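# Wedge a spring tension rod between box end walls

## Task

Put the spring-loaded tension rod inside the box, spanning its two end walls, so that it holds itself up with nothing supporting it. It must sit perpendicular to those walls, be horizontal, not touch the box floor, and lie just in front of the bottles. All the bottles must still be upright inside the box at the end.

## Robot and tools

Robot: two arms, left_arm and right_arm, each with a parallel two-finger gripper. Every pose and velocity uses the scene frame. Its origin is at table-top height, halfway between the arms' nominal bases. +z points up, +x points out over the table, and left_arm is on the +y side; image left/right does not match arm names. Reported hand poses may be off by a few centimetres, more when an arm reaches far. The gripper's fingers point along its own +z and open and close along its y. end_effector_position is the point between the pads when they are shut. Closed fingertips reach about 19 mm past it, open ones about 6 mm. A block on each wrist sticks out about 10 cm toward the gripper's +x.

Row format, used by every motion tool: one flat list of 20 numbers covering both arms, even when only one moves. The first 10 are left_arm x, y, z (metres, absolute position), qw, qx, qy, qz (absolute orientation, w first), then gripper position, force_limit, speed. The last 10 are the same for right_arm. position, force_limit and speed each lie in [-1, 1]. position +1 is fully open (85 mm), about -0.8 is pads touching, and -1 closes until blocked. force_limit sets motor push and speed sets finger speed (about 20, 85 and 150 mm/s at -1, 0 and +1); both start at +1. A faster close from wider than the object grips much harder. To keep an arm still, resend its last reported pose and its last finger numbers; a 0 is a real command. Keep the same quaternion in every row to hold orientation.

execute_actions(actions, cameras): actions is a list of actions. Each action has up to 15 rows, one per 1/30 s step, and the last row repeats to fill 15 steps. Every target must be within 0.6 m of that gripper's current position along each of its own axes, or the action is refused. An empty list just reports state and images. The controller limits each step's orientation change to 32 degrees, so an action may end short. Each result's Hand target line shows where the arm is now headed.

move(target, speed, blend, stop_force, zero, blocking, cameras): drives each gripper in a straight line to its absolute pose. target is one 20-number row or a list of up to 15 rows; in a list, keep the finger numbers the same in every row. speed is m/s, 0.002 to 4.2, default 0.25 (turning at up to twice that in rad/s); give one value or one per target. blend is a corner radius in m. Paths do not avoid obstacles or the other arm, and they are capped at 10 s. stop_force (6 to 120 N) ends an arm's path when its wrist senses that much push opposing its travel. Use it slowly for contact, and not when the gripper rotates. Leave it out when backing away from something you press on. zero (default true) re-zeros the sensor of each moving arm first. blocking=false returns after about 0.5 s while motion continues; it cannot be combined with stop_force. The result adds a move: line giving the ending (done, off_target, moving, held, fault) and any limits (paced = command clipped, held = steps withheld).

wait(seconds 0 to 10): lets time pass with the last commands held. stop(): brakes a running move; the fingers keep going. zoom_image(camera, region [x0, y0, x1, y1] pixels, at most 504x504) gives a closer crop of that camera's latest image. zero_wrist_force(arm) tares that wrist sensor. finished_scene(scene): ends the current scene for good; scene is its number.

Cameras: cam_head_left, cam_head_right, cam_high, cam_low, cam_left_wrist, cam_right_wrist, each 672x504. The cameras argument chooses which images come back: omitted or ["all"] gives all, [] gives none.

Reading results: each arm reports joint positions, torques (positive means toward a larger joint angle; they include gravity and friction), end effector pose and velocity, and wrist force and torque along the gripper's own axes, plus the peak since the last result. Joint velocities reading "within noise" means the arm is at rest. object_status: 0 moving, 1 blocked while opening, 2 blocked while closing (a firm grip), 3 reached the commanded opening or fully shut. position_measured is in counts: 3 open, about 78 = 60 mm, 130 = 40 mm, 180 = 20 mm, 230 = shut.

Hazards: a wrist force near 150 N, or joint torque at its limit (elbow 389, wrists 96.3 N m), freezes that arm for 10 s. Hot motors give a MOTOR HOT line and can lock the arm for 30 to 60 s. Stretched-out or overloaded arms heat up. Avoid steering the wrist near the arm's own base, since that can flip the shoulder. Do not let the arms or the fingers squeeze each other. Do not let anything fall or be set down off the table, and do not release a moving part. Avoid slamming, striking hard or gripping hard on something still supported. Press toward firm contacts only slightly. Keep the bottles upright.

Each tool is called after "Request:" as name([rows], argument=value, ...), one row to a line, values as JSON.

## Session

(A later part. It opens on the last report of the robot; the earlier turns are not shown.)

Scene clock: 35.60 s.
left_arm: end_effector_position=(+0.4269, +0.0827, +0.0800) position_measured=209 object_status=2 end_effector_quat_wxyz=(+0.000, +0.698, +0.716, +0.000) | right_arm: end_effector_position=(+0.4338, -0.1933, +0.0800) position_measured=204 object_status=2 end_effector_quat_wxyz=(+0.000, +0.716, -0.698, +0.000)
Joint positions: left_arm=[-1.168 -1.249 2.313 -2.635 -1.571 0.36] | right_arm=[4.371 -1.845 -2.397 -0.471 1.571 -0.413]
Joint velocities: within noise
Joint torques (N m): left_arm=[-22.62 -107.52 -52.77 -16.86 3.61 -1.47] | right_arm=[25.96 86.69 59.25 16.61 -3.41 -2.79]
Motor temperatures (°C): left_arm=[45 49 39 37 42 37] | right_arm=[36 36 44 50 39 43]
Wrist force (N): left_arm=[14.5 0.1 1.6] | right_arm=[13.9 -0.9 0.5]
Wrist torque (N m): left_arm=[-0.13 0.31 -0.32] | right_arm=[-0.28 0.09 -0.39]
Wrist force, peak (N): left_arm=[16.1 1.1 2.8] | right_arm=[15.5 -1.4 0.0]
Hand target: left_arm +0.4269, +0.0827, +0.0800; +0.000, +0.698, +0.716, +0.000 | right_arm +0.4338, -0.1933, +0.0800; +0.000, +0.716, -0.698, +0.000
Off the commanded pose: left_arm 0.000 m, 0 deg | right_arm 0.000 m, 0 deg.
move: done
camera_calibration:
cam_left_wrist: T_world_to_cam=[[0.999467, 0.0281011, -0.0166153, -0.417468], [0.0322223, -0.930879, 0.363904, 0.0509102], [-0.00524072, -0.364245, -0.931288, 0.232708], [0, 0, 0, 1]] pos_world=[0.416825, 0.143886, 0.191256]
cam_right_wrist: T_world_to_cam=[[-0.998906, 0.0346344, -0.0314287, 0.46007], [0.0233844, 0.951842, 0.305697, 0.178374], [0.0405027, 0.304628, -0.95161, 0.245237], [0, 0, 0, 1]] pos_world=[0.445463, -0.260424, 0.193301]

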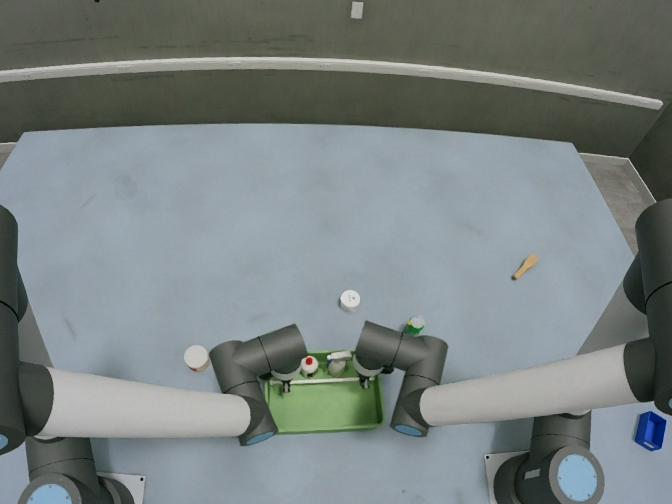

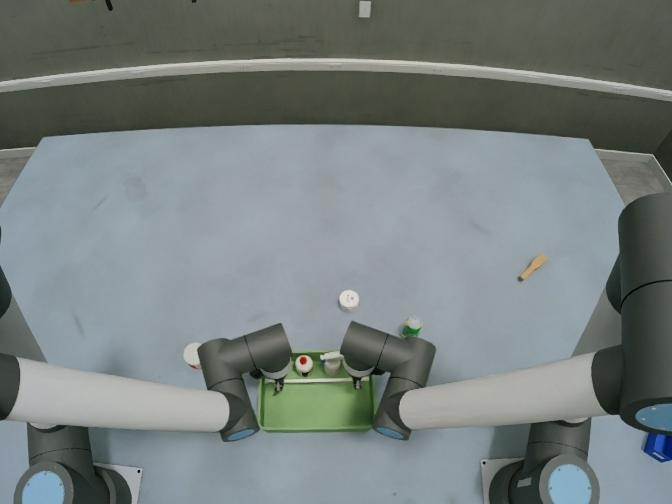

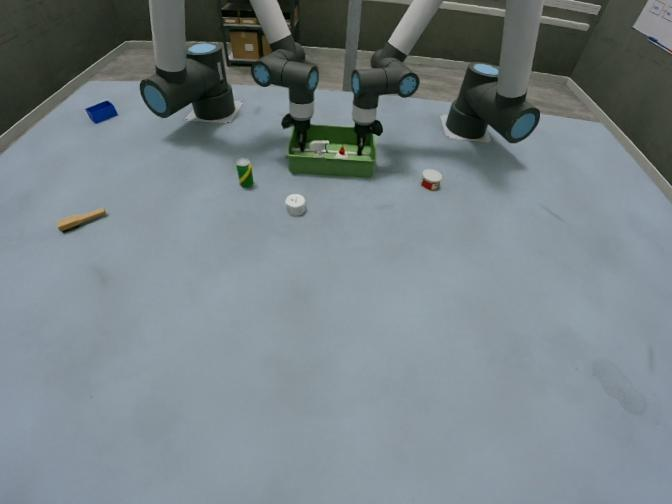

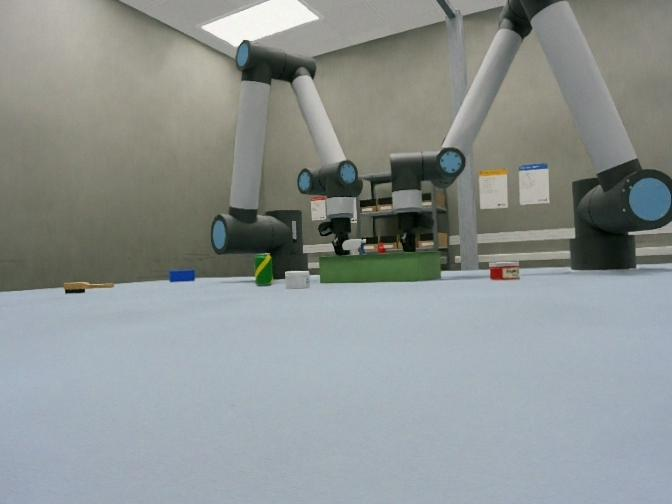

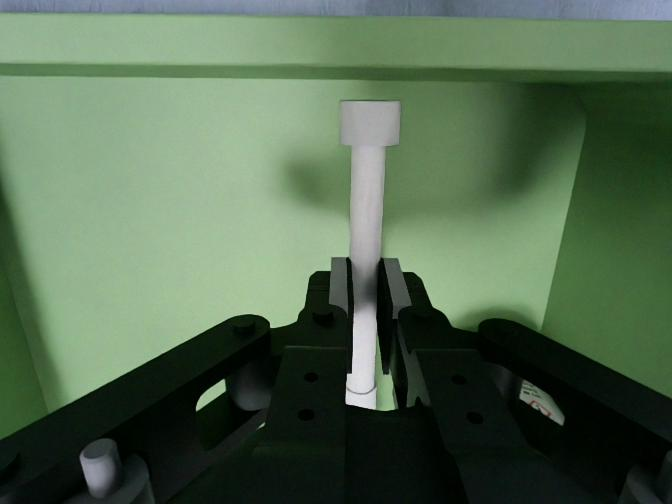

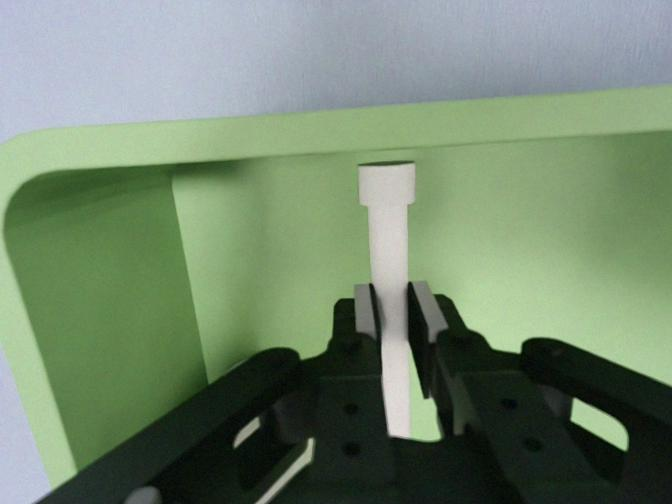

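Request:
move(target=[0.4399,0.0832,0.08,0,0.6982,0.7159,0,-1,0,-1,0.4468,-0.1933,0.08,0,0.7159,-0.6982,0,-1,0,-1], speed=0.025, stop_force=6, cameras=[])

Request:
move(target=[0.4396,0.0972,0.08,0,0.6982,0.7159,0,-1,0,-1,0.4472,-0.2073,0.08,0,0.7159,-0.6982,0,-1,0,-1], speed=0.008, stop_force=10)

Request:
zoom_image(camera="cam_head_left", region=[240, 330, 390, 440])

Request:
zoom_image(camera="cam_high", region=[250, 80, 430, 200])

Scene clock: 38.23 s.
left_arm: end_effector_position=(+0.4399, +0.0832, +0.0800) position_measured=209 object_status=2 end_effector_quat_wxyz=(+0.000, +0.698, +0.716, +0.000) | right_arm: end_effector_position=(+0.4468, -0.1933, +0.0800) position_measured=204 object_status=2 end_effector_quat_wxyz=(+0.000, +0.716, -0.698, +0.000)
Joint positions: left_arm=[-1.153 -1.243 2.303 -2.631 -1.571 0.375] | right_arm=[4.355 -1.851 -2.386 -0.475 1.571 -0.43]
Joint velocities: within noise
Joint torques (N m): left_arm=[30.64 -108.89 -77.64 -8.97 2.56 4.89] | right_arm=[-15.33 85.99 74.01 12.96 0.25 -4.04]
Motor temperatures (°C): left_arm=[45 48 39 37 42 37] | right_arm=[36 36 44 50 39 43]
Wrist force (N): left_arm=[15.2 -0.4 1.7] | right_arm=[15.1 -2.0 0.2]
Wrist torque (N m): left_arm=[-0.09 0.37 -0.20] | right_arm=[-0.34 0.07 -0.30]
Wrist force, peak (N): left_arm=[15.6 -0.5 2.4] | right_arm=[15.2 -1.7 0.2]
Hand target: left_arm +0.4399, +0.0832, +0.0800; +0.000, +0.698, +0.716, +0.000 | right_arm +0.4468, -0.1933, +0.0800; +0.000, +0.716, -0.698, +0.000
Off the commanded pose: left_arm 0.000 m, 0 deg | right_arm 0.000 m, 0 deg.
move: done
No camera images: "cameras" was empty.

Scene clock: 40.47 s.
left_arm: end_effector_position=(+0.4398, +0.0898, +0.0800) position_measured=209 object_status=2 end_effector_quat_wxyz=(+0.000, +0.698, +0.716, +0.000) | right_arm: end_effector_position=(+0.4470, -0.2000, +0.0800) position_measured=204 object_status=2 end_effector_quat_wxyz=(+0.000, +0.716, -0.698, +0.000)
Joint positions: left_arm=[-1.149 -1.247 2.31 -2.634 -1.571 0.378] | right_arm=[4.351 -1.847 -2.393 -0.472 1.571 -0.434]
Joint velocities: within noise
Joint torques (N m): left_arm=[-34.5 -103.58 -63.52 -6.3 -0.24 -5.09] | right_arm=[31.29 85.41 64.32 9.79 -3.11 1.57]
Motor temperatures (°C): left_arm=[45 48 39 37 42 37] | right_arm=[36 36 44 50 39 43]
Wrist force (N): left_arm=[2.7 0.1 2.7] | right_arm=[2.8 -1.4 2.3]
Wrist torque (N m): left_arm=[-0.11 0.26 -0.26] | right_arm=[-0.33 -0.14 -0.33]
Wrist force, peak (N): left_arm=[15.4 -0.4 1.8] | right_arm=[15.0 -2.1 0.3]
Hand target: left_arm +0.4398, +0.0898, +0.0800; +0.000, +0.698, +0.716, +0.000 | right_arm +0.4470, -0.2000, +0.0800; +0.000, +0.716, -0.698, +0.000
Off the commanded pose: left_arm 0.007 m, 0 deg | right_arm 0.007 m, 0 deg.
move: contact (left_arm, right_arm)
camera_calibration:
cam_left_wrist: T_world_to_cam=[[0.999467, 0.0281028, -0.0166159, -0.430561], [0.032224, -0.930879, 0.363904, 0.057103], [-0.00524072, -0.364245, -0.931288, 0.235362], [0, 0, 0, 1]] pos_world=[0.429725, 0.150986, 0.191256]
cam_right_wrist: T_world_to_cam=[[-0.998906, 0.0346344, -0.0314287, 0.473588], [0.0233844, 0.951842, 0.305697, 0.184441], [0.0405027, 0.304628, -0.95161, 0.246739], [0, 0, 0, 1]] pos_world=[0.458763, -0.267124, 0.193301]

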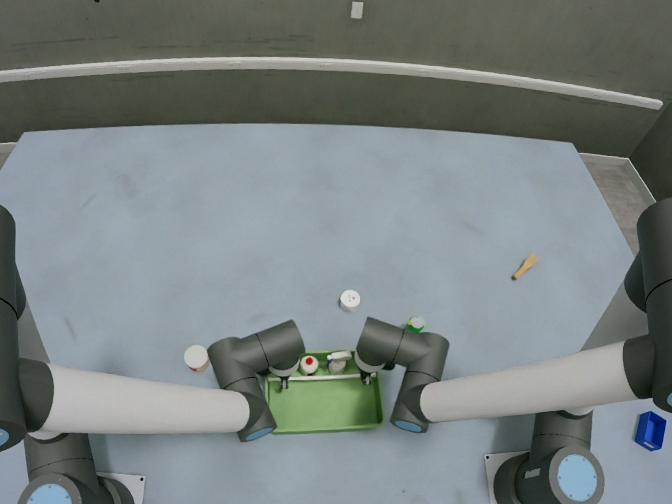

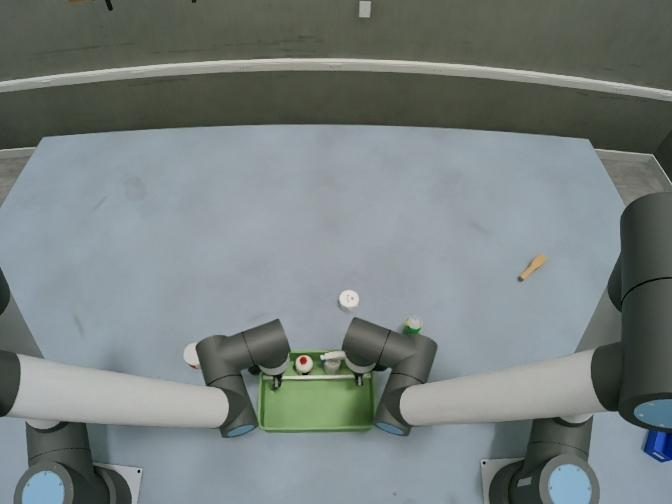

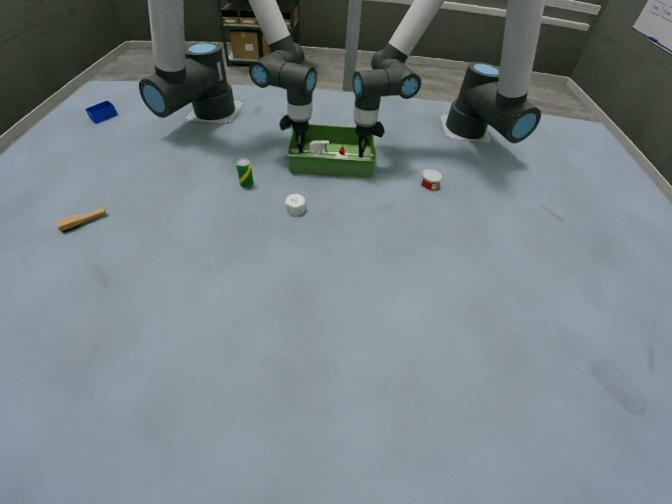

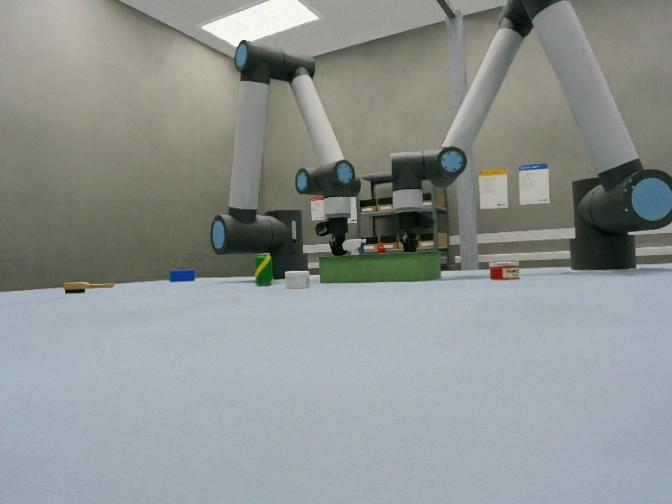

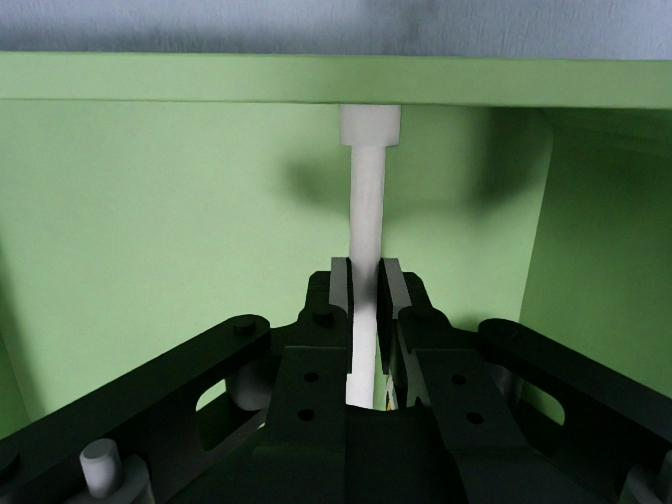

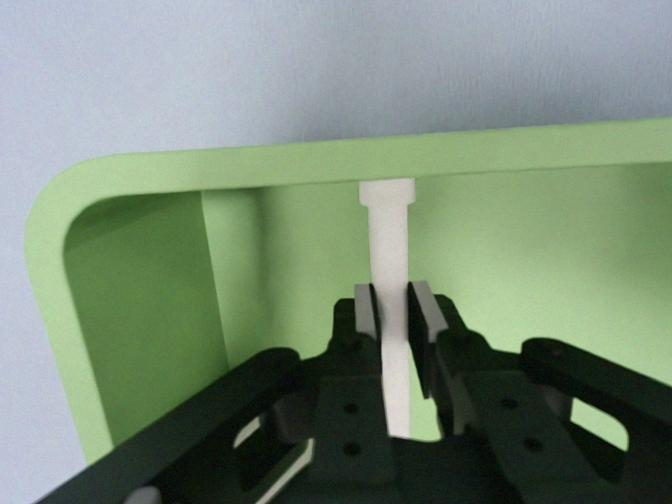

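Scaled by 3.360 from the camera's 672x504 image, which has a finer 960x720 frame.

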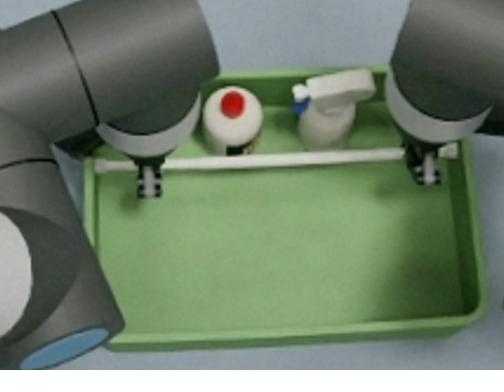

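Scaled by 2.800 from the camera's 672x504 image, which has a finer 960x720 frame.

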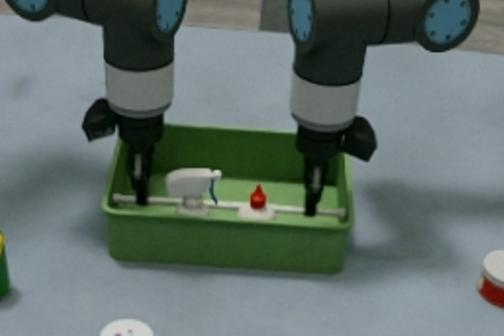

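Contact both ends; release and retreat straight up.

Request:
move([
  [0.4398,0.0898,0.08,0,0.6982,0.7159,0,-0.25,0,-1,0.4470,-0.2000,0.08,0,0.7159,-0.6982,0,-0.25,0,-1],
  [0.4398,0.0898,0.3,0,0.6982,0.7159,0,-0.25,0,-1,0.4470,-0.2000,0.3,0,0.7159,-0.6982,0,-0.25,0,-1],
], speed=0.12)

Request:
zoom_image(camera="cam_high", region=[250, 80, 430, 200])

Request:
zoom_image(camera="cam_head_left", region=[240, 330, 390, 440])

Scene clock: 44.83 s.
left_arm: end_effector_position=(+0.4398, +0.0898, +0.2999) position_measured=160 object_status=3 end_effector_quat_wxyz=(+0.000, +0.698, +0.716, +0.000) | right_arm: end_effector_position=(+0.4471, -0.2001, +0.2999) position_measured=160 object_status=3 end_effector_quat_wxyz=(+0.000, +0.716, -0.698, +0.000)
Joint positions: left_arm=[-1.149 -1.498 2.18 -2.253 -1.571 0.378] | right_arm=[4.351 -1.574 -2.254 -0.885 1.571 -0.434]
Joint velocities: within noise
Joint torques (N m): left_arm=[19.78 -135.47 -91.6 -3.15 -2.54 0.23] | right_arm=[18.13 108.67 95.99 6.32 2.08 1.21]
Motor temperatures (°C): left_arm=[45 48 39 37 42 37] | right_arm=[36 36 44 50 39 43]
Wrist force (N): left_arm=[1.0 -0.9 1.9] | right_arm=[-0.3 -2.1 -0.3]
Wrist torque (N m): left_arm=[-0.30 0.28 -0.29] | right_arm=[-0.42 0.04 -0.27]
Wrist force, peak (N): left_arm=[3.7 1.0 3.5] | right_arm=[3.0 -0.9 3.3]
Hand target: left_arm +0.4398, +0.0898, +0.3000; +0.000, +0.698, +0.716, +0.000 | right_arm +0.4470, -0.2000, +0.3000; +0.000, +0.716, -0.698, +0.000
Off the commanded pose: left_arm 0.000 m, 0 deg | right_arm 0.000 m, 0 deg.
move: done
camera_calibration:
cam_left_wrist: T_world_to_cam=[[0.999467, 0.0281039, -0.0166133, -0.42691], [0.0322236, -0.930913, 0.363817, -0.0228417], [-0.00524088, -0.364159, -0.931322, 0.44006], [0, 0, 0, 1]] pos_world=[0.429725, 0.150986, 0.411056]
cam_right_wrist: T_world_to_cam=[[-0.998906, 0.0346305, -0.0314265, 0.480501], [0.0233826, 0.951851, 0.305668, 0.117328], [0.0404988, 0.304599, -0.951619, 0.456027], [0, 0, 0, 1]] pos_world=[0.458763, -0.267225, 0.413201]

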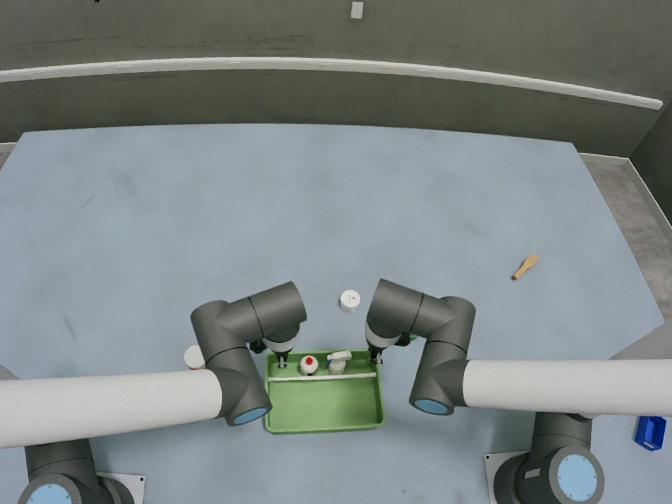

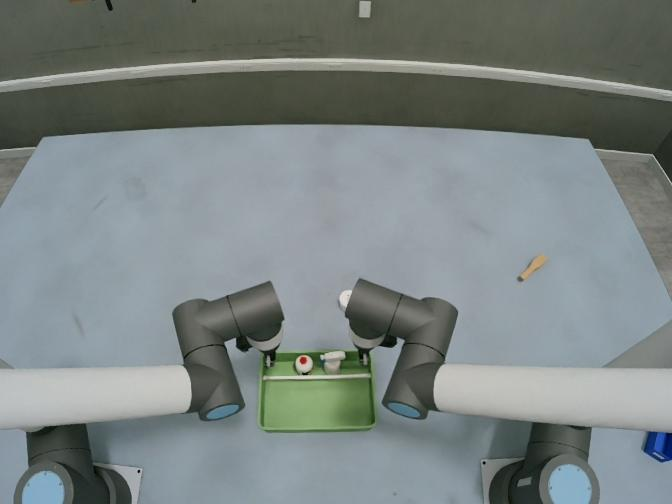

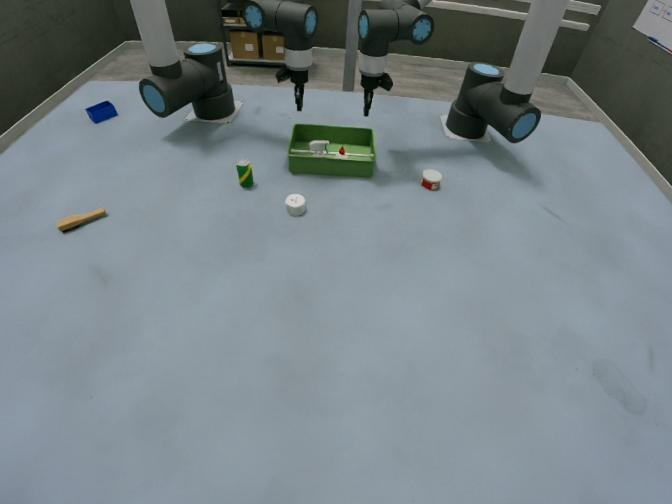

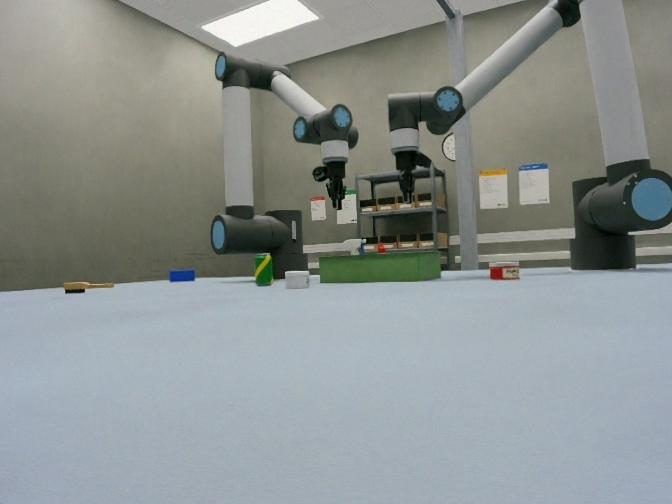

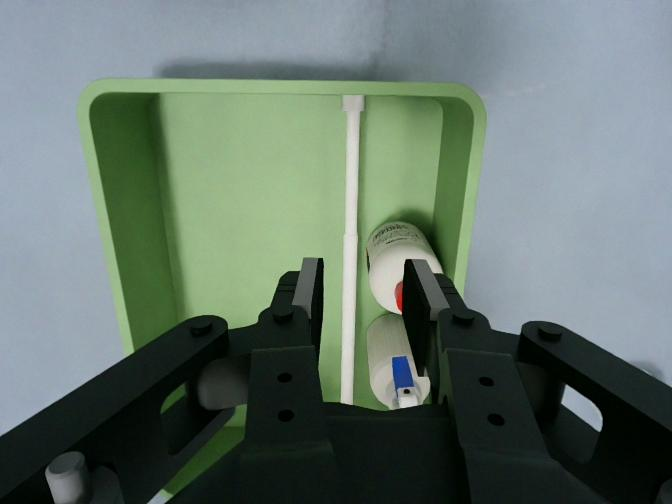

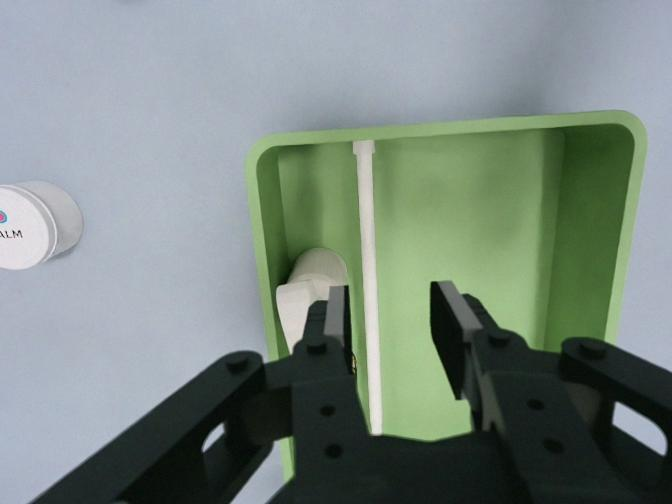

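Scaled by 2.800 from the camera's 672x504 image, which has a finer 960x720 frame.

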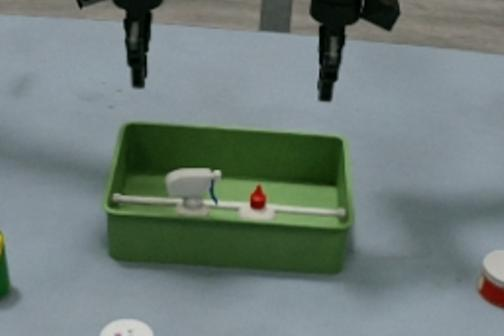

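Scaled by 3.360 from the camera's 672x504 image, which has a finer 960x720 frame.

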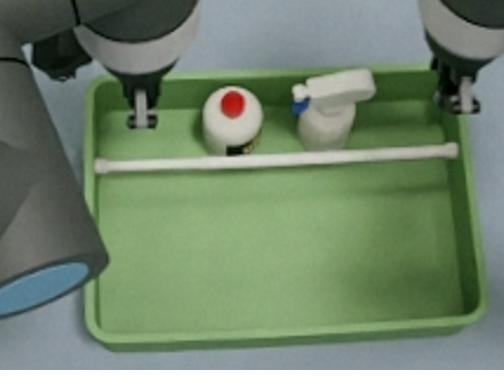

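Request:
finished_scene(scene=2)

The scene is finished: the task was done.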